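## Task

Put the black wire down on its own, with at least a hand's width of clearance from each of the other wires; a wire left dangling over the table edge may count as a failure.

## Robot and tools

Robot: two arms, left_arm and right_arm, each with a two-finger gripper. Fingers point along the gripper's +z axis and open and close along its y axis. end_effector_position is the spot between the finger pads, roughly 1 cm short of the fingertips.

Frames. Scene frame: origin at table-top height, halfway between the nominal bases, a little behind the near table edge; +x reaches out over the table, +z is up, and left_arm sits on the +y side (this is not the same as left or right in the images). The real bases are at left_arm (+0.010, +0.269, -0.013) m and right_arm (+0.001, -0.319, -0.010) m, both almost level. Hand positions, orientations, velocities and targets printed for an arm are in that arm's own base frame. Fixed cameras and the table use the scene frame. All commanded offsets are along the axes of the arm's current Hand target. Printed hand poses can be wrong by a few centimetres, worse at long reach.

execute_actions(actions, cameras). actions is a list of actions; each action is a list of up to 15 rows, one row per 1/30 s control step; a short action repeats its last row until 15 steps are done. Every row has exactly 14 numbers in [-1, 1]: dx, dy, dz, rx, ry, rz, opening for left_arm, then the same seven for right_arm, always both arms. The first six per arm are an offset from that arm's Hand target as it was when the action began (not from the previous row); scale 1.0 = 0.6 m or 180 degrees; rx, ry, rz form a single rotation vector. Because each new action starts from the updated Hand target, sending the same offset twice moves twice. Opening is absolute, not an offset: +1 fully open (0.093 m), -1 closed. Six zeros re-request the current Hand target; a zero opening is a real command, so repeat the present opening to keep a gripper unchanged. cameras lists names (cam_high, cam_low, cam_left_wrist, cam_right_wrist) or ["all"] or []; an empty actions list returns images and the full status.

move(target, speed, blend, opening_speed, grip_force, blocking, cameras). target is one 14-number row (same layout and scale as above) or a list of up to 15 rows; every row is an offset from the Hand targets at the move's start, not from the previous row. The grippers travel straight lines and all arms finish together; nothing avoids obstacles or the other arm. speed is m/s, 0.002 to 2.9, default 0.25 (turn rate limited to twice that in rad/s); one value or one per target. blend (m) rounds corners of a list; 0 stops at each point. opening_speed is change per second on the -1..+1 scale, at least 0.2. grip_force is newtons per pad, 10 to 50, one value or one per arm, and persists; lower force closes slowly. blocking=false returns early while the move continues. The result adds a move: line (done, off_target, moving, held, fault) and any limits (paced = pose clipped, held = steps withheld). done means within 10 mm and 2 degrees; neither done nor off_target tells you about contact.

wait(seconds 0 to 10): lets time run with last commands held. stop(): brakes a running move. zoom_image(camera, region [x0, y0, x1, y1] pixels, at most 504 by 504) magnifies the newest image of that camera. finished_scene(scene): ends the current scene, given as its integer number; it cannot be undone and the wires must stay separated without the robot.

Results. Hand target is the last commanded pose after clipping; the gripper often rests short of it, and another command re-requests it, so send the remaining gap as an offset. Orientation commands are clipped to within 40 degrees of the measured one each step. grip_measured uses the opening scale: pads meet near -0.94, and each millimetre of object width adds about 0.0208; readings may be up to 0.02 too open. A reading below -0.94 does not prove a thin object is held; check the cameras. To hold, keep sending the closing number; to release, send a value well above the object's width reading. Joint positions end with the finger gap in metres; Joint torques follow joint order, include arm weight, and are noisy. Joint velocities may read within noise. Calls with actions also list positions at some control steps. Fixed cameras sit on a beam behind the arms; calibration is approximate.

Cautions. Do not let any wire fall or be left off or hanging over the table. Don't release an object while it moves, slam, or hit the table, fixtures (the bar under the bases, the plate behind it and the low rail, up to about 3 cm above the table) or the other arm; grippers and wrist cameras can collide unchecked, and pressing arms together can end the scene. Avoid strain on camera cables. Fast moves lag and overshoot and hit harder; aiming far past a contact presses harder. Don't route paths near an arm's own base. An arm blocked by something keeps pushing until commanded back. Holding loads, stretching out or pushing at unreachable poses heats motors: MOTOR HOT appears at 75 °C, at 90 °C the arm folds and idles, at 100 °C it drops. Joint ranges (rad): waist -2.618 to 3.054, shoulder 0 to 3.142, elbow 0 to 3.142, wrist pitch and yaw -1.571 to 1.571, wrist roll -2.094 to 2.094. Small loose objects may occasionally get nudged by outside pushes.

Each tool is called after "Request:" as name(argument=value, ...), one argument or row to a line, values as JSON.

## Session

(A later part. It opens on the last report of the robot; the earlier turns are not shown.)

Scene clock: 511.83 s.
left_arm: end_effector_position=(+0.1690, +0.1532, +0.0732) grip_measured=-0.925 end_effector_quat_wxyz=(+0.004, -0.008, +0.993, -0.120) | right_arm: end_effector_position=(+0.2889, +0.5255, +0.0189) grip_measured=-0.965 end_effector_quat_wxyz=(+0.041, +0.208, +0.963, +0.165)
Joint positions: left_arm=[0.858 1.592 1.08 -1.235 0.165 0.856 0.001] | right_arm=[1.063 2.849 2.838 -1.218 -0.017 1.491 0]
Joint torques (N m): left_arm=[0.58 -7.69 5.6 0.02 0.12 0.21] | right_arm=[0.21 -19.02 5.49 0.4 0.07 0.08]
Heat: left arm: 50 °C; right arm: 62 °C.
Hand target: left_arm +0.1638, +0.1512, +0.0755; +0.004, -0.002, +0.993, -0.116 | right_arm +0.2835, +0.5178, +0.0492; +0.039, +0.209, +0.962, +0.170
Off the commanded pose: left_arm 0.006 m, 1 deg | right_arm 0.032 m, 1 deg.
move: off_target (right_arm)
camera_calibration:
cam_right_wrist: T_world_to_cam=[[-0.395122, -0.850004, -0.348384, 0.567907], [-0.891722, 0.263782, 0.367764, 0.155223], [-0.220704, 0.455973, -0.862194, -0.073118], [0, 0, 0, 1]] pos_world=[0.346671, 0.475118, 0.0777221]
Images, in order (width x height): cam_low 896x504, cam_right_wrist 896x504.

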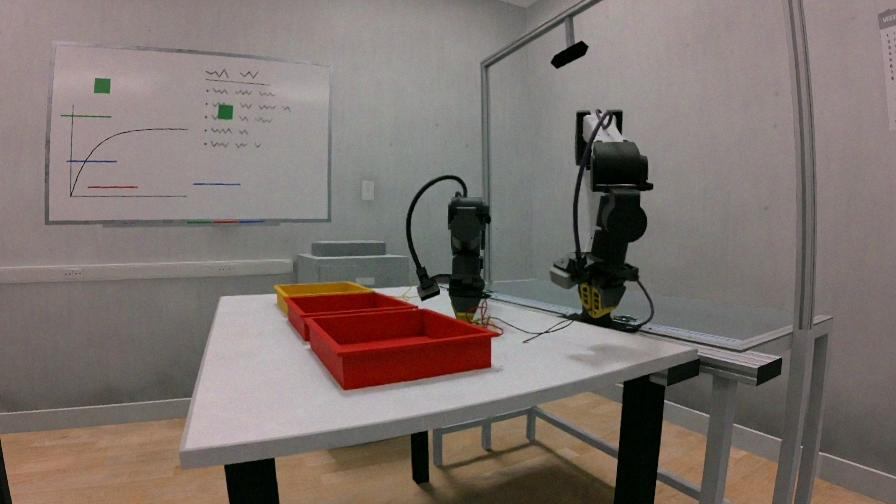

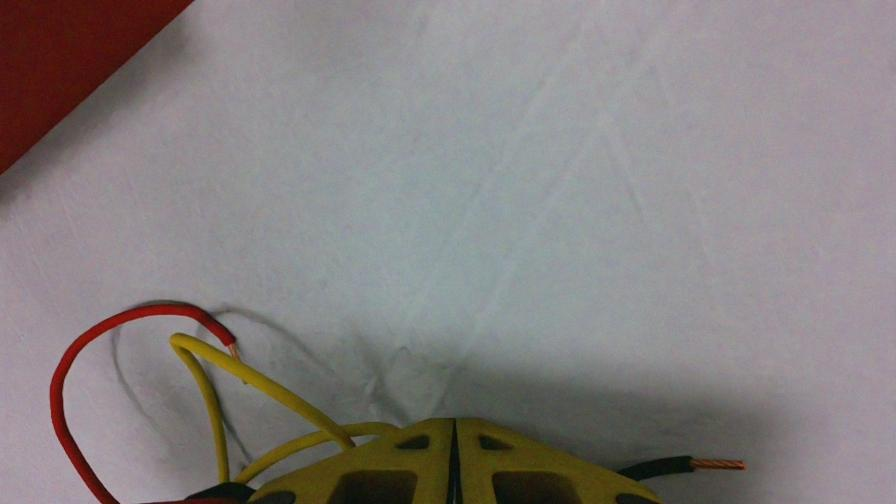

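Request:
move(
  target=[0, 0, 0, 0, 0, 0, -0.931621, -0.01, -0.04, -0.05, 0, 0, 0, -0.97],
  cameras=["cam_right_wrist", "cam_high"],
  speed=0.06,
)

Request:
zoom_image(
  camera="cam_high",
  region=[260, 250, 440, 370],
)

Scene clock: 518.47 s.
left_arm: end_effector_position=(+0.1690, +0.1532, +0.0732) grip_measured=-0.925 end_effector_quat_wxyz=(+0.004, -0.008, +0.993, -0.120) | right_arm: end_effector_position=(+0.2667, +0.4816, +0.0355) grip_measured=-0.965 end_effector_quat_wxyz=(+0.031, +0.208, +0.969, +0.132)
Joint positions: left_arm=[0.858 1.592 1.08 -1.235 0.165 0.856 0.001] | right_arm=[1.059 2.512 2.272 -1.06 -0.019 1.484 0]
Joint torques (N m): left_arm=[0.79 -7.75 5.55 0.05 0.09 0.17] | right_arm=[-0.91 -18.04 5.9 0.97 0 -0.04]
Heat: left arm: 50 °C; right arm: 67 °C.
Hand target: left_arm +0.1638, +0.1512, +0.0755; +0.004, -0.002, +0.993, -0.116 | right_arm +0.2753, +0.4854, +0.0693; +0.039, +0.209, +0.962, +0.170
Off the commanded pose: left_arm 0.006 m, 1 deg | right_arm 0.035 m, 4 deg.
move: off_target (right_arm)
camera_calibration:
cam_right_wrist: T_world_to_cam=[[-0.403071, -0.870841, -0.281372, 0.537407], [-0.879696, 0.283911, 0.381483, 0.127491], [-0.252327, 0.401286, -0.880511, -0.00827968], [0, 0, 0, 1]] pos_world=[0.326677, 0.435122, 0.0952851]
Images, in order (width x height): cam_high 896x504, cam_right_wrist 896x504.

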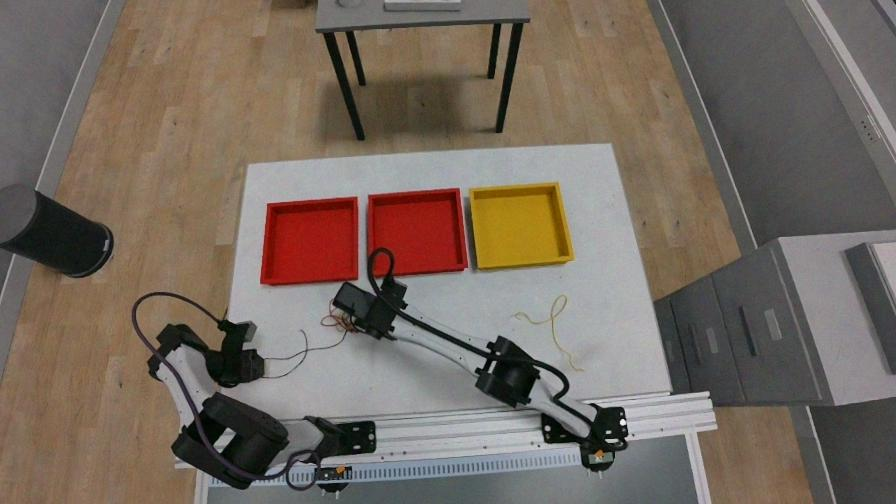

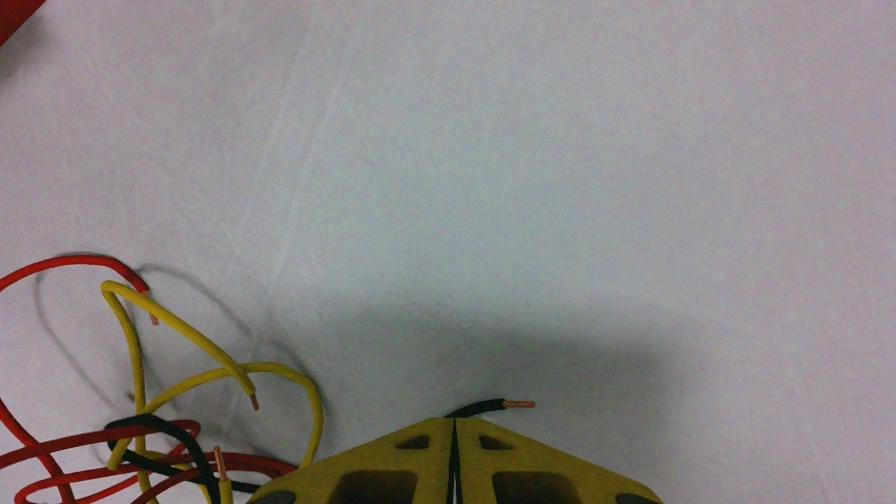

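Scaled by 2.800 from the camera's 896x504 image, which has a finer 1280x720 frame.

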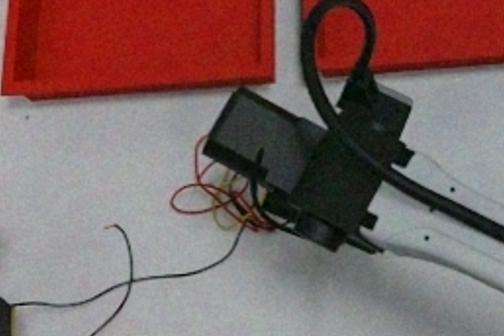

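Request:
move(
  target=[
    [0, 0, 0, 0, 0, 0, -0.931621, -0.3627, -0.5005, -0.4977, 0, 0, 0, -0.6],
    [-0.0747, -0.3748, 0.0892, 0, 0, 0, -0.931621, -0.3627, -0.5005, -0.4977, 0, 0, 0, -0.6],
    [-0.0728, -0.7317, 0.1735, 0, 0, 0, -0.931621, -0.3627, -0.5005, -0.4977, 0, 0, 0, -0.6],
  ],
  blend=[0, 0.05, 0],
  cameras=["all"],
  speed=[0.25, 0.15, 0.12],
)

Request:
zoom_image(
  camera="cam_high",
  region=[320, 250, 500, 370],
)

Scene clock: 547.60 s.
left_arm: end_effector_position=(+0.2011, -0.2918, +0.0694) grip_measured=-0.925 end_effector_quat_wxyz=(-0.010, +0.004, +0.994, -0.109) | right_arm: end_effector_position=(+0.3105, +0.0444, +0.2427) grip_measured=-0.601 end_effector_quat_wxyz=(+0.049, +0.214, +0.961, +0.166)
Joint positions: left_arm=[-0.895 1.768 1.264 -0.908 0.152 -0.9 0.001] | right_arm=[-0.02 1.638 1.792 -1.558 -0.306 0.444 0.016]
Joint torques (N m): left_arm=[0.01 -6.63 11.22 0.85 -0.04 -0.18] | right_arm=[-0.14 -5.18 7.75 0.54 -0.3 -0.01]
Heat: left arm: 50 °C; right arm: 74 °C. Fold the right arm in close to its base, or ease its load, before you think long.
Hand target: left_arm +0.2093, -0.2997, +0.0754; +0.004, -0.002, +0.993, -0.116 | right_arm +0.3128, +0.0455, +0.2476; +0.039, +0.209, +0.962, +0.170
Off the commanded pose: left_arm 0.013 m, 2 deg | right_arm 0.006 m, 1 deg.
MOTOR HOT: joint 2 (shoulder) of the right arm reports 74 °C; the controller's stop level is 90 °C. To cool a motor, set the load down, stop pushing, or move to a pose that needs little force.
joint sent to its limit (right arm) — joint 4 (wrist pitch), lower limit. The joint targets still meet the commanded pose.
move: off_target (left_arm)
camera_calibration:
cam_left_wrist: T_world_to_cam=[[-0.0165208, -0.972592, 0.23193, -0.297688], [-0.895838, 0.11742, 0.428587, 0.223108], [-0.444074, -0.200691, -0.873225, 0.181208], [0, 0, 0, 1]] pos_world=[0.275421, -0.27936, 0.131657]
cam_right_wrist: T_world_to_cam=[[-0.403943, -0.843993, -0.352854, 0.249119], [-0.892141, 0.27817, 0.355957, 0.221336], [-0.202272, 0.458582, -0.865326, 0.338871], [0, 0, 0, 1]] pos_world=[0.366637, -0.00671454, 0.302351]

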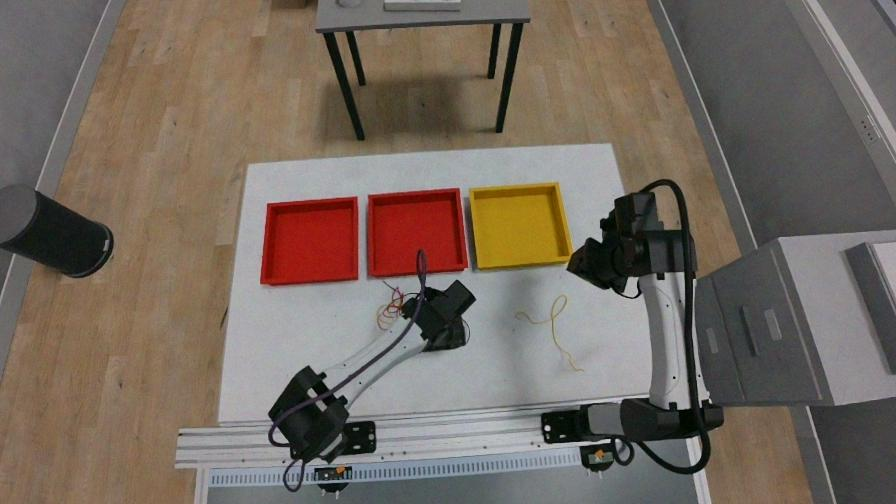

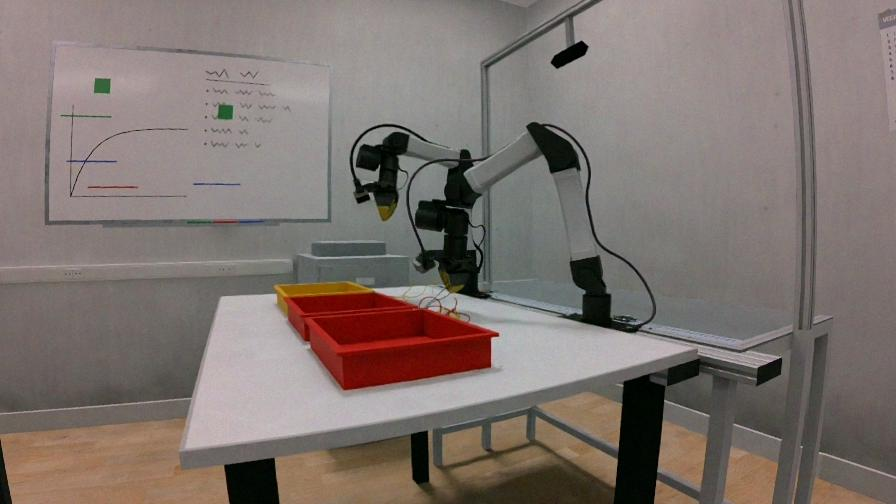

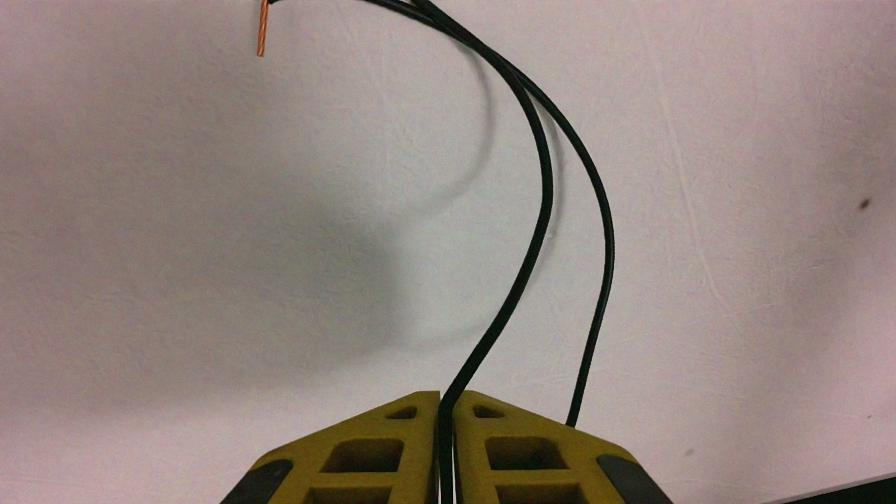

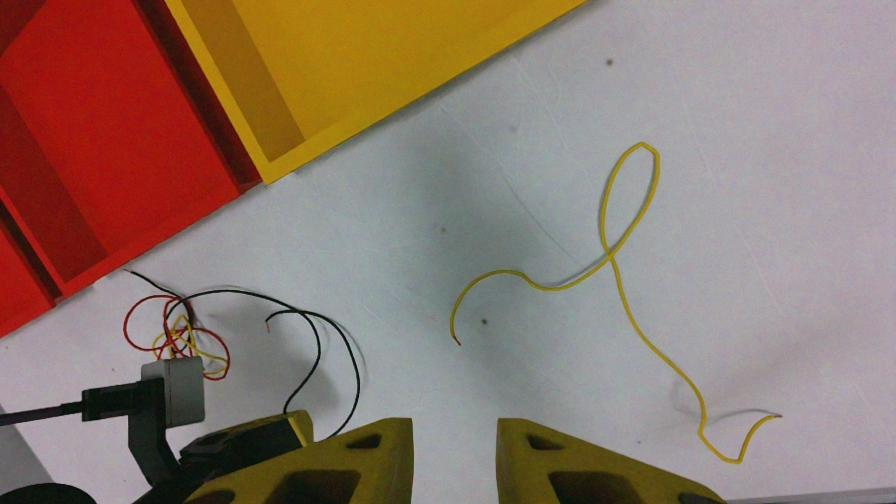

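Scaled by 2.800 from the camera's 896x504 image, which has a finer 1280x720 frame.

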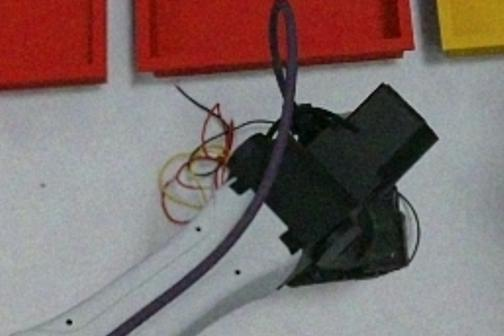

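Request:
move(
  target=[-0.0988, -0.0047, -0.2633, 0, 0, 0, -0.931621, 0.1887, -0.0043, -0.0558, -0.148, -0.2446, -0.4095, -0.44],
  cameras=["all"],
  speed=0.12,
)

Request:
zoom_image(
  camera="cam_low",
  region=[390, 210, 510, 330],
)

Scene clock: 610.10 s.
left_arm: end_effector_position=(+0.2642, -0.2629, +0.2236) grip_measured=-0.925 end_effector_quat_wxyz=(+0.005, -0.008, +0.994, -0.110) | right_arm: end_effector_position=(+0.2046, +0.0796, +0.2778) grip_measured=-0.441 end_effector_quat_wxyz=(+0.499, -0.357, +0.757, +0.222)
Joint positions: left_arm=[-0.711 1.887 2.04 -1.571 0.159 -0.741 0.001] | right_arm=[-0.344 0.785 0.965 -1.065 -1.024 -0.829 0.024]
Joint torques (N m): left_arm=[0.57 -7.6 10.44 0.72 0.24 0.16] | right_arm=[-0.7 0.18 5.42 1.21 -0.63 -0.13]
Heat: left arm: 58 °C; right arm: 51 °C.
Hand target: left_arm +0.2673, -0.2659, +0.2303; +0.004, -0.002, +0.993, -0.116 | right_arm +0.2039, +0.0800, +0.2779; +0.503, -0.359, +0.753, +0.227
Off the commanded pose: left_arm 0.008 m, 1 deg | right_arm 0.001 m, 1 deg.
MOTOR HOT: cleared for the motors of the right arm.
joint sent to its limit (left arm) — joint 4 (wrist pitch), lower limit. The joint targets still meet the commanded pose.
move: done
camera_calibration:
cam_left_wrist: T_world_to_cam=[[0.00396094, -0.972593, 0.232479, -0.309821], [-0.909298, 0.0932391, 0.405565, 0.212484], [-0.416126, -0.212999, -0.884008, 0.341454], [0, 0, 0, 1]] pos_world=[0.336527, -0.248412, 0.287699]
cam_right_wrist: T_world_to_cam=[[0.768069, -0.640354, 0.00401457, -0.106826], [-0.468251, -0.565895, -0.678605, 0.372423], [0.436819, 0.519336, -0.734493, 0.15974], [0, 0, 0, 1]] pos_world=[0.18666, 0.0593867, 0.370485]

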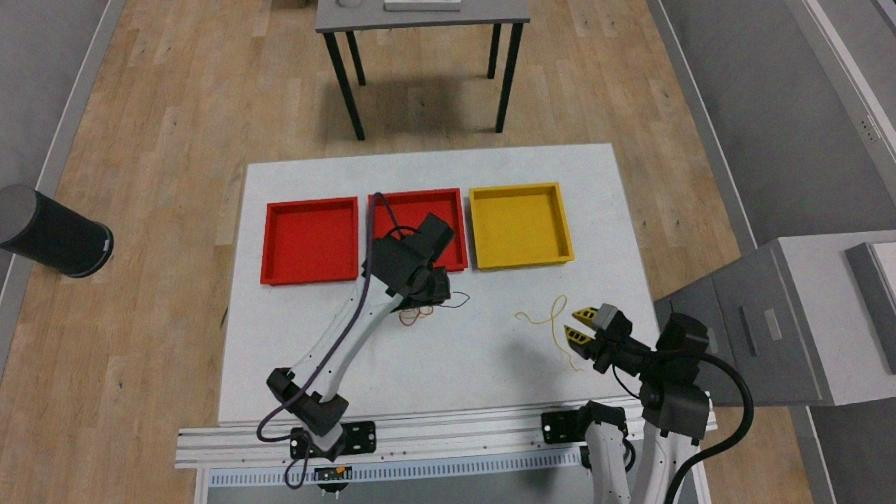

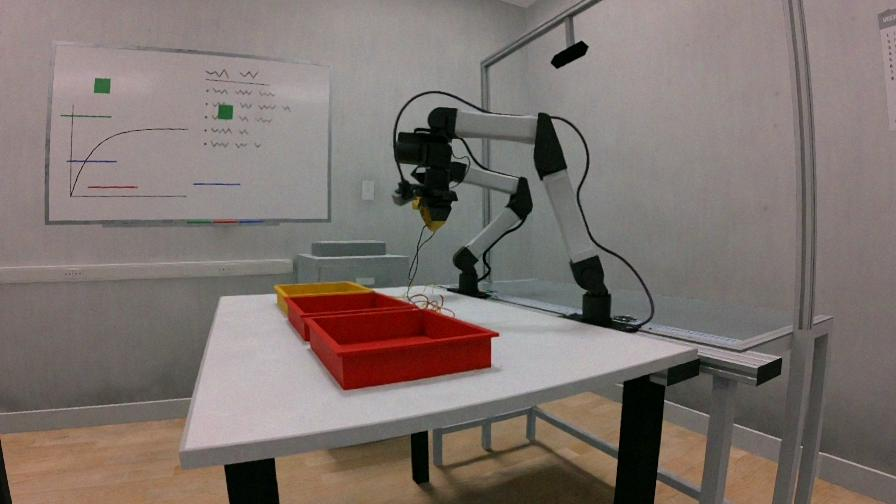

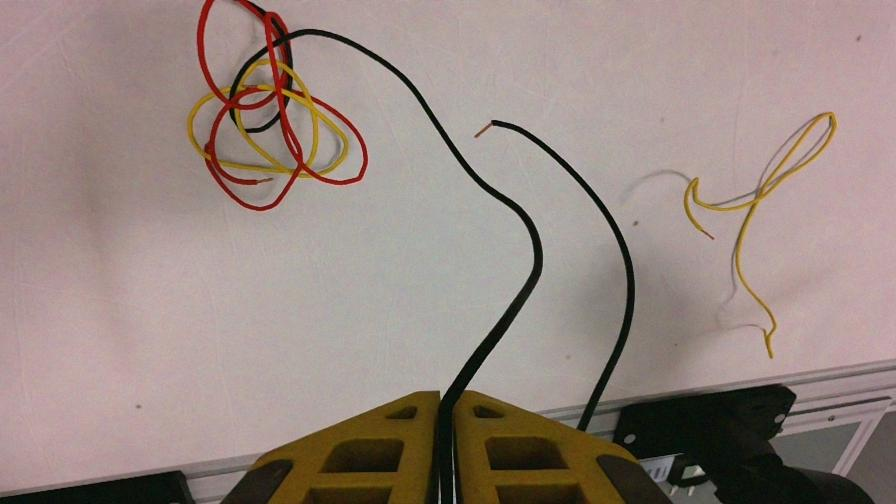

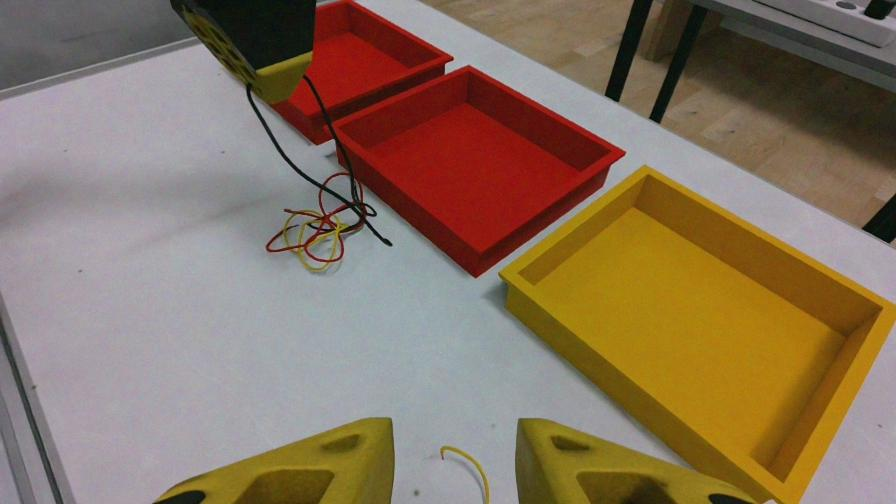

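Scaled by 4.200 from the camera's 896x504 image, which has a finer 1280x720 frame.

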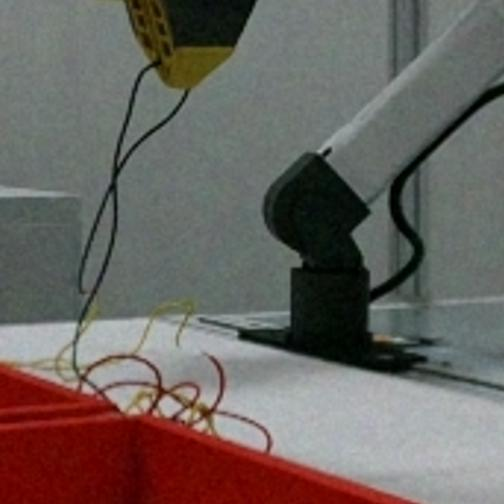

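Request:
zoom_image(
  camera="cam_right_wrist",
  region=[250, 160, 410, 285],
)

Request:
zoom_image(
  camera="cam_left_wrist",
  region=[160, 0, 400, 230],
)

Scaled by 3.150 from the camera's 896x504 image, which has a finer 1280x720 frame.

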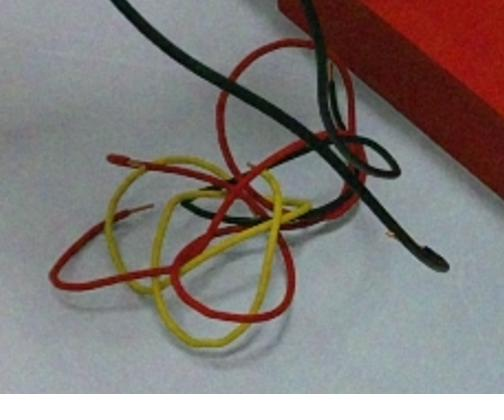

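Scaled by 2.100 from the camera's 896x504 image, which has a finer 1280x720 frame.

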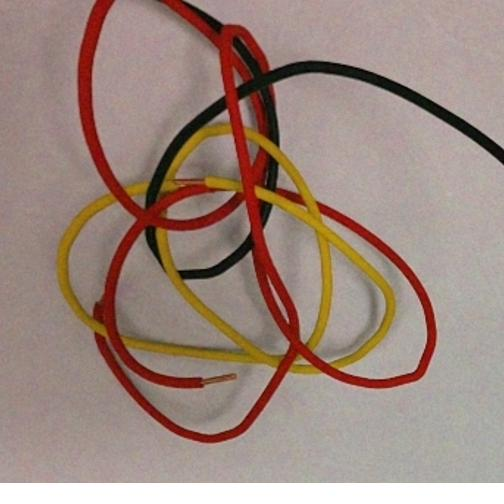

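Request:
move(
  target=[0, 0, 0, 0, 0, 0, -0.931621, 0.1475, 0.175, 0.5333, -0.0267, 0.1217, -0.0114, -0.52],
  cameras=["cam_right_wrist", "cam_left_wrist", "cam_low"],
  speed=0.2,
)

Request:
zoom_image(
  camera="cam_low",
  region=[390, 210, 510, 330],
)

Scene clock: 655.40 s.
left_arm: end_effector_position=(+0.2641, -0.2628, +0.2236) grip_measured=-0.925 end_effector_quat_wxyz=(+0.004, -0.008, +0.994, -0.110) | right_arm: end_effector_position=(+0.2644, +0.3063, +0.0661) grip_measured=-0.519 end_effector_quat_wxyz=(+0.308, -0.439, +0.825, +0.177)
Joint positions: left_arm=[-0.711 1.887 2.04 -1.571 0.159 -0.741 0.001] | right_arm=[0.801 1.607 0.827 -0.074 -0.139 -0.126 0.02]
Joint torques (N m): left_arm=[0.53 -7.47 10.47 0.72 0.23 0.15] | right_arm=[-0.24 -7.54 6.27 1.58 0 -0.01]
Heat: left arm: 61 °C; right arm: 44 °C.
Hand target: left_arm +0.2674, -0.2660, +0.2303; +0.004, -0.002, +0.993, -0.116 | right_arm +0.2662, +0.3060, +0.0721; +0.317, -0.437, +0.822, +0.180 (not the last commanded pose)
Off the commanded pose: left_arm 0.008 m, 1 deg | right_arm 0.047 m, 4 deg.
joint sent to its limit (left arm) — joint 4 (wrist pitch), lower limit. The joint targets still meet the commanded pose.
move: held (right_arm; a check stopped the path); limits=held
pose unreachable (right arm): on one or more control steps of this call, first in action 0 (counted from 0), this arm could not follow its commanded pose, so it was not sent that pose on those steps. It may still have moved: this result reports where it is.
cause: moving toward the commanded pose would bring a part of the arm too close to another arm (this arm's wrist (the part past joint 4) and the left arm's fingers, at the place that arm is still heading or pushing toward).
camera_calibration:
cam_left_wrist: T_world_to_cam=[[0.00411805, -0.972698, 0.232037, -0.309676], [-0.90906, 0.0930374, 0.406146, 0.212088], [-0.416645, -0.212608, -0.883858, 0.341662], [0, 0, 0, 1]] pos_world=[0.336428, -0.248314, 0.287699]
cam_right_wrist: T_world_to_cam=[[0.833767, -0.55072, -0.0392538, -0.0486673], [-0.533908, -0.786121, -0.311378, 0.445551], [0.140624, 0.280575, -0.949475, 0.0260268], [0, 0, 0, 1]] pos_world=[0.274801, 0.316153, 0.161536]
Images, in order (width x height): cam_low 896x504, cam_left_wrist 896x504, cam_right_wrist 896x504.

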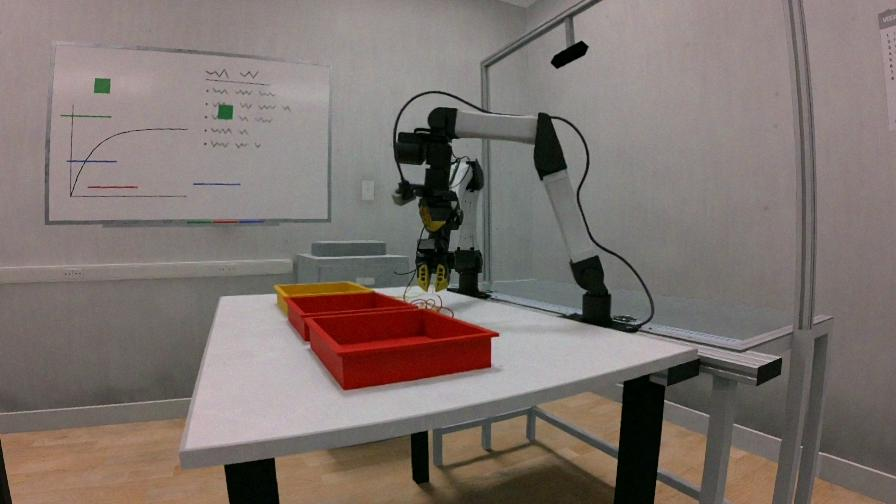

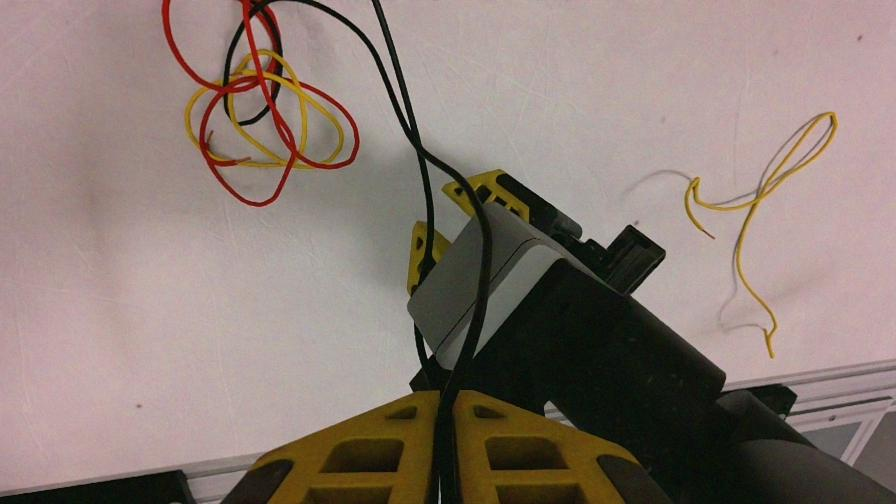

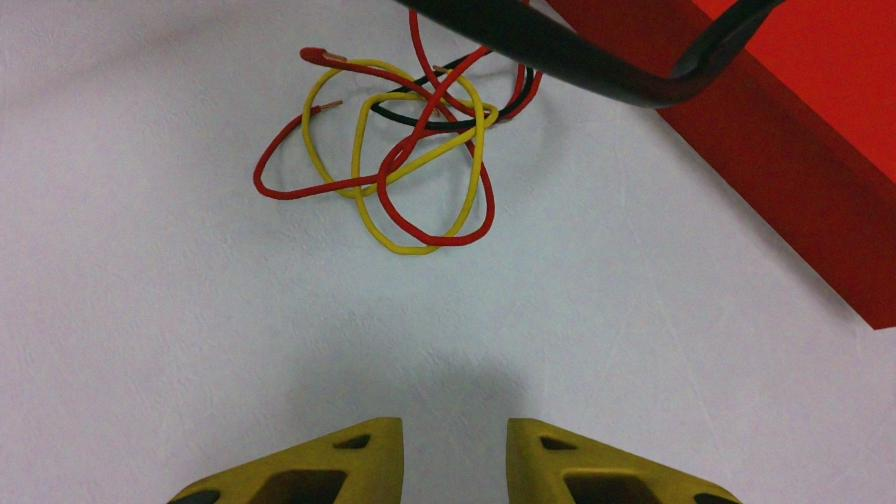

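Scaled by 4.200 from the camera's 896x504 image, which has a finer 1280x720 frame.

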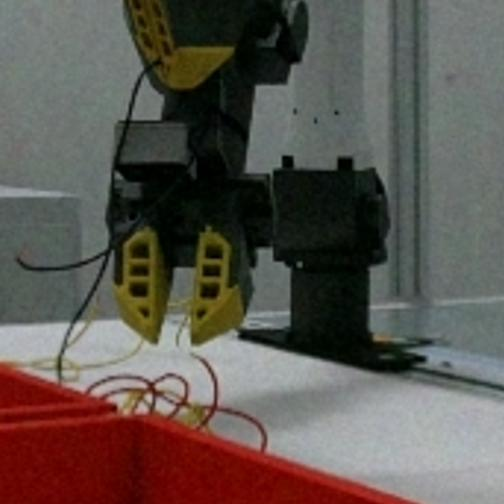

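Request:
move(
  target=[0, 0.1947, -0.046, 0, 0, 0, -0.931621, 0, 0, 0, 0, 0, 0, -0.52],
  cameras=["cam_right_wrist", "cam_left_wrist"],
  speed=0.12,
)

Scene clock: 665.20 s.
left_arm: end_effector_position=(+0.2727, -0.1466, +0.2260) grip_measured=-0.925 end_effector_quat_wxyz=(+0.011, -0.011, +0.993, -0.113) | right_arm: end_effector_position=(+0.2644, +0.3063, +0.0661) grip_measured=-0.519 end_effector_quat_wxyz=(+0.308, -0.439, +0.825, +0.177)
Joint positions: left_arm=[-0.385 1.666 1.779 -1.575 0.2 -0.417 0.001] | right_arm=[0.801 1.607 0.827 -0.074 -0.139 -0.126 0.02]
Joint torques (N m): left_arm=[0.12 -8.68 5.85 0.7 0.3 0.18] | right_arm=[-0.17 -7.6 6.63 1.58 -0.05 0.02]
Heat: left arm: 60 °C; right arm: 46 °C.
Hand target: left_arm +0.2669, -0.1459, +0.2302; +0.004, -0.002, +0.993, -0.116 | right_arm +0.2662, +0.3060, +0.0721; +0.317, -0.437, +0.822, +0.180
Off the commanded pose: left_arm 0.007 m, 1 deg | right_arm 0.006 m, 1 deg.
joint sent to its limit (left arm) — joint 4 (wrist pitch), lower limit. The joint targets still meet the commanded pose.
move: done
camera_calibration:
cam_left_wrist: T_world_to_cam=[[0.00649703, -0.970978, 0.23908, -0.199262], [-0.914871, 0.0907479, 0.393417, 0.212258], [-0.403695, -0.221284, -0.88773, 0.368107], [0, 0, 0, 1]] pos_world=[0.344086, -0.131284, 0.290913]
cam_right_wrist: T_world_to_cam=[[0.833767, -0.55072, -0.0392538, -0.0486673], [-0.533908, -0.786121, -0.311378, 0.445551], [0.140624, 0.280575, -0.949475, 0.0260268], [0, 0, 0, 1]] pos_world=[0.274801, 0.316153, 0.161536]
Images, in order (width x height): cam_left_wrist 896x504, cam_right_wrist 896x504.

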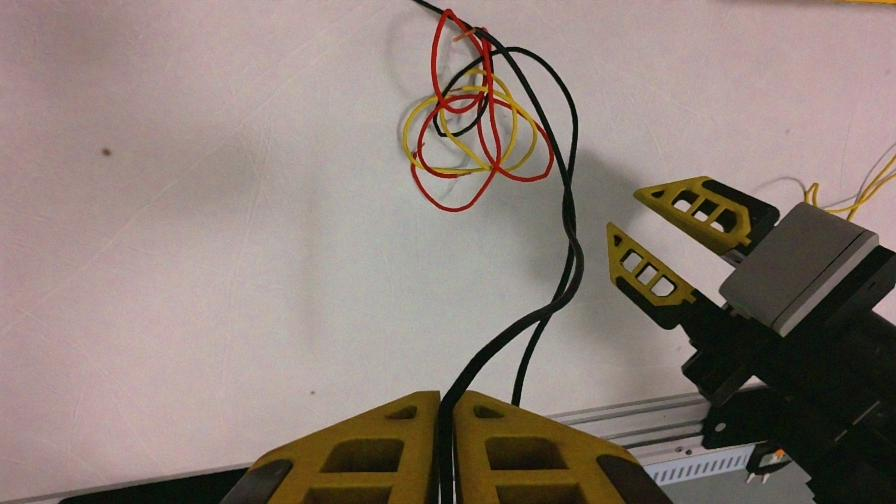

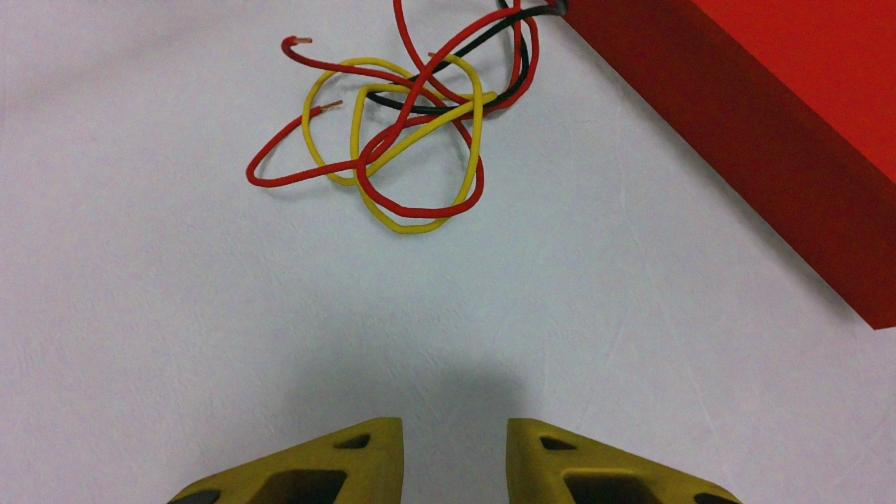

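Request:
move(
  target=[
    [0, 0, 0, 0, 0, 0, -0.931621, -0.0585, -0.0103, 0.079, 0, 0, 0, -0.52],
    [0, 0, 0, 0, 0, 0, -0.931621, -0.0582, -0.0102, 0.125, 0, 0, 0, -0.52],
  ],
  cameras=["cam_right_wrist", "cam_left_wrist"],
  speed=[0.12, 0.06],
)

Request:
zoom_image(
  camera="cam_right_wrist",
  region=[250, 254, 650, 504],
)

Scene clock: 683.77 s.
left_arm: end_effector_position=(+0.2727, -0.1467, +0.2260) grip_measured=-0.925 end_effector_quat_wxyz=(+0.011, -0.010, +0.993, -0.113) | right_arm: end_effector_position=(+0.3029, +0.3549, +0.0316) grip_measured=-0.519 end_effector_quat_wxyz=(+0.295, -0.442, +0.829, +0.175)
Joint positions: left_arm=[-0.385 1.666 1.779 -1.575 0.201 -0.416 0.001] | right_arm=[0.816 1.905 1.051 -0.027 -0.135 -0.116 0.02]
Joint torques (N m): left_arm=[0.21 -8.68 5.9 0.71 0.26 0.15] | right_arm=[0.72 -7.01 9.09 1.79 0.1 0.16]
Heat: left arm: 55 °C; right arm: 48 °C.
Hand target: left_arm +0.2669, -0.1459, +0.2303; +0.004, -0.002, +0.993, -0.116 | right_arm +0.3131, +0.3668, +0.0406; +0.317, -0.437, +0.822, +0.180
Off the commanded pose: left_arm 0.007 m, 1 deg | right_arm 0.018 m, 3 deg.
joint sent to its limit (left arm) — joint 4 (wrist pitch), lower limit. The joint targets still meet the commanded pose.
move: off_target (right_arm)
camera_calibration:
cam_left_wrist: T_world_to_cam=[[0.00567919, -0.970895, 0.239439, -0.199171], [-0.914798, 0.0916612, 0.393373, 0.212376], [-0.403871, -0.221272, -0.887653, 0.368124], [0, 0, 0, 1]] pos_world=[0.344087, -0.131385, 0.290913]
cam_right_wrist: T_world_to_cam=[[0.835406, -0.547581, -0.047445, -0.0566842], [-0.536675, -0.794032, -0.285471, 0.496487], [0.118646, 0.263946, -0.957212, -0.0129211], [0, 0, 0, 1]] pos_world=[0.31534, 0.366598, 0.126675]
Images, in order (width x height): cam_left_wrist 896x504, cam_right_wrist 896x504.

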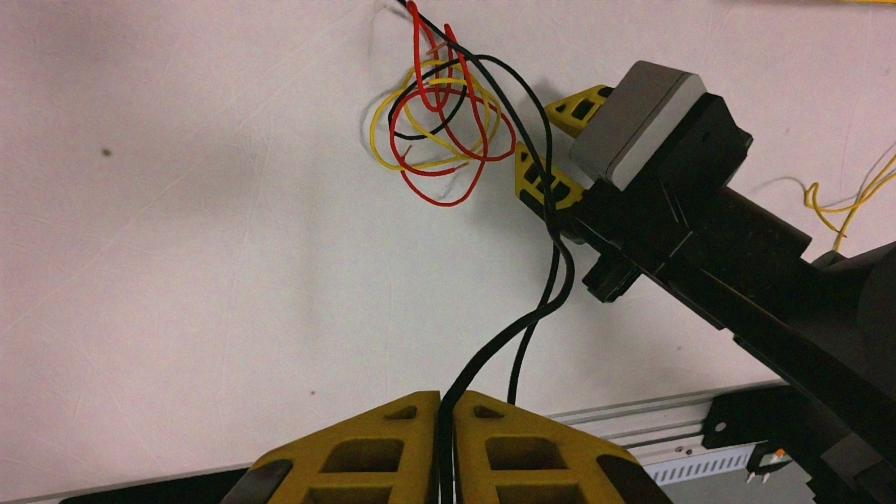

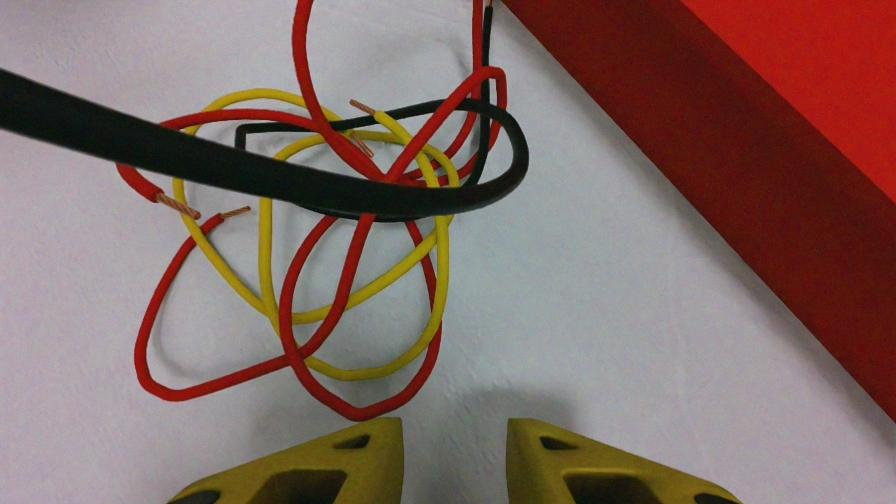

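Scaled by 1.260 from the camera's 896x504 image, which has a finer 1280x720 frame.

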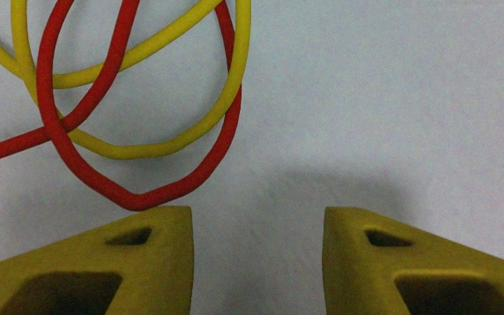

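Request:
move(
  target=[
    [0, 0, 0, 0, 0, 0, -0.931621, -0.0248, 0.0007, -0.0268, 0, 0, 0, -0.52],
    [0, 0, 0, 0, 0, 0, -0.931621, -0.058, 0.0077, 0.004, 0, 0, 0, -0.52],
  ],
  cameras=["cam_right_wrist"],
  speed=0.08,
)

Scene clock: 701.73 s.
left_arm: end_effector_position=(+0.2727, -0.1467, +0.2260) grip_measured=-0.925 end_effector_quat_wxyz=(+0.011, -0.010, +0.993, -0.113) | right_arm: end_effector_position=(+0.3188, +0.3850, +0.0581) grip_measured=-0.519 end_effector_quat_wxyz=(+0.309, -0.441, +0.823, +0.180)
Joint positions: left_arm=[-0.385 1.666 1.779 -1.575 0.201 -0.416 0.001] | right_arm=[0.839 1.951 1.216 -0.114 -0.121 -0.1 0.02]
Joint torques (N m): left_arm=[0.5 -8.75 6.06 0.72 0.24 0.19] | right_arm=[0.51 -7.92 9.44 1.6 0.08 0.23]
Heat: left arm: 53 °C; right arm: 49 °C.
Hand target: left_arm +0.2669, -0.1459, +0.2303; +0.004, -0.002, +0.993, -0.116 | right_arm +0.3248, +0.3917, +0.0626; +0.317, -0.437, +0.822, +0.180
Off the commanded pose: left_arm 0.007 m, 1 deg | right_arm 0.010 m, 1 deg.
joint sent to its limit (left arm) — joint 4 (wrist pitch), lower limit. The joint targets still meet the commanded pose.
move: done
camera_calibration:
cam_right_wrist: T_world_to_cam=[[0.837064, -0.545517, -0.0416565, -0.0539202], [-0.52924, -0.788081, -0.314377, 0.533467], [0.138669, 0.2852, -0.948384, -0.0124673], [0, 0, 0, 1]] pos_world=[0.329195, 0.394556, 0.15364]
Images, in order (width x height): cam_right_wrist 896x504.

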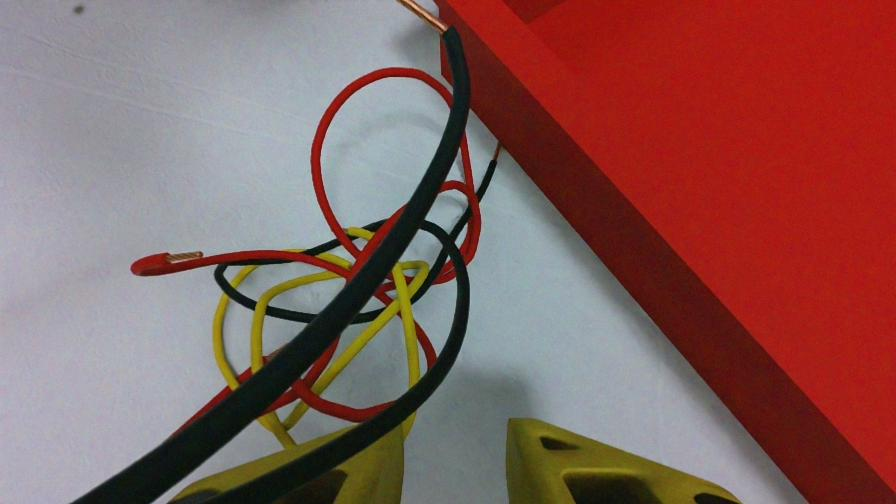

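Request:
move(
  target=[
    [0, 0, 0, 0, 0, 0, -0.931621, 0, 0.0093, 0, 0, 0, 0, -0.52],
    [0, 0, 0, 0, 0, 0, -0.931621, 0.038, 0.0093, 0.0262, 0, 0, 0, -0.52],
  ],
  cameras=["cam_right_wrist", "cam_left_wrist"],
  speed=0.06,
)

Request:
zoom_image(
  camera="cam_right_wrist",
  region=[250, 254, 650, 504],
)

Request:
zoom_image(
  camera="cam_left_wrist",
  region=[340, 0, 640, 260],
)

Scene clock: 716.53 s.
left_arm: end_effector_position=(+0.2727, -0.1467, +0.2260) grip_measured=-0.925 end_effector_quat_wxyz=(+0.011, -0.010, +0.993, -0.113) | right_arm: end_effector_position=(+0.3144, +0.3874, +0.0393) grip_measured=-0.519 end_effector_quat_wxyz=(+0.311, -0.441, +0.823, +0.180)
Joint positions: left_arm=[-0.385 1.666 1.779 -1.575 0.201 -0.416 0.001] | right_arm=[0.852 1.982 1.173 -0.034 -0.11 -0.089 0.02]
Joint torques (N m): left_arm=[0.29 -8.65 5.93 0.67 0.26 0.18] | right_arm=[0.65 -8.31 6.15 1.74 0.1 0.1]
Heat: left arm: 52 °C; right arm: 49 °C.
Hand target: left_arm +0.2669, -0.1459, +0.2303; +0.004, -0.002, +0.993, -0.116 | right_arm +0.3162, +0.3900, +0.0357; +0.317, -0.437, +0.822, +0.180
Off the commanded pose: left_arm 0.007 m, 1 deg | right_arm 0.005 m, 1 deg.
joint sent to its limit (left arm) — joint 4 (wrist pitch), lower limit. The joint targets still meet the commanded pose.
move: done
camera_calibration:
cam_left_wrist: T_world_to_cam=[[0.00567919, -0.970895, 0.239439, -0.199171], [-0.914798, 0.0916612, 0.393373, 0.212376], [-0.403871, -0.221272, -0.887653, 0.368124], [0, 0, 0, 1]] pos_world=[0.344087, -0.131385, 0.290913]
cam_right_wrist: T_world_to_cam=[[0.836587, -0.546353, -0.0402554, -0.0492665], [-0.529121, -0.786785, -0.317807, 0.526738], [0.141962, 0.287173, -0.9473, -0.032165], [0, 0, 0, 1]] pos_world=[0.32449, 0.39675, 0.134948]
Images, in order (width x height): cam_left_wrist 896x504, cam_right_wrist 896x504.

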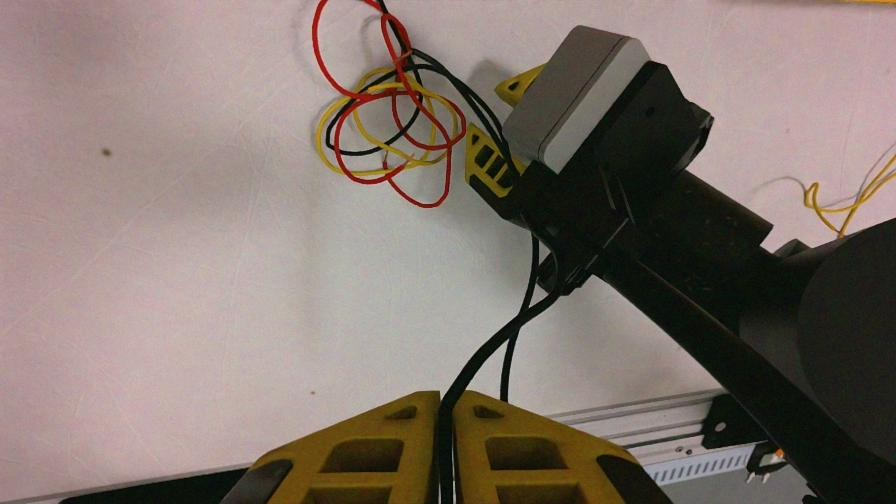

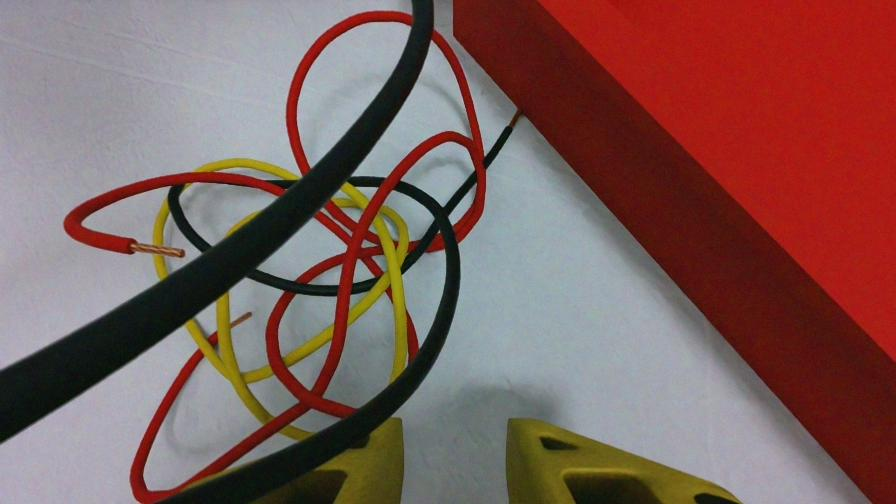

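Scaled by 1.260 from the camera's 896x504 image, which has a finer 1280x720 frame.

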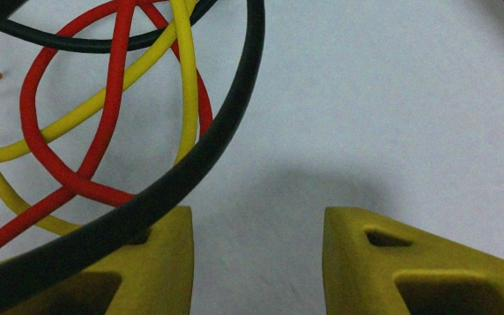

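Scaled by 1.680 from the camera's 896x504 image, which has a finer 1280x720 frame.

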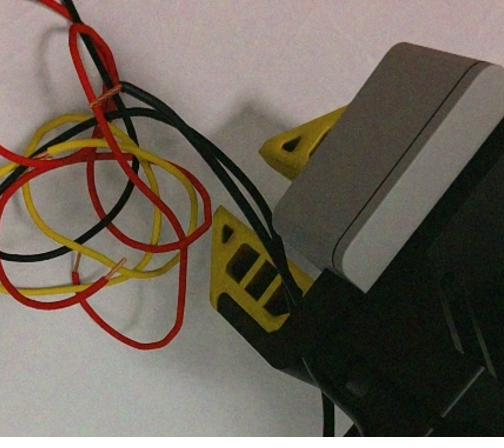

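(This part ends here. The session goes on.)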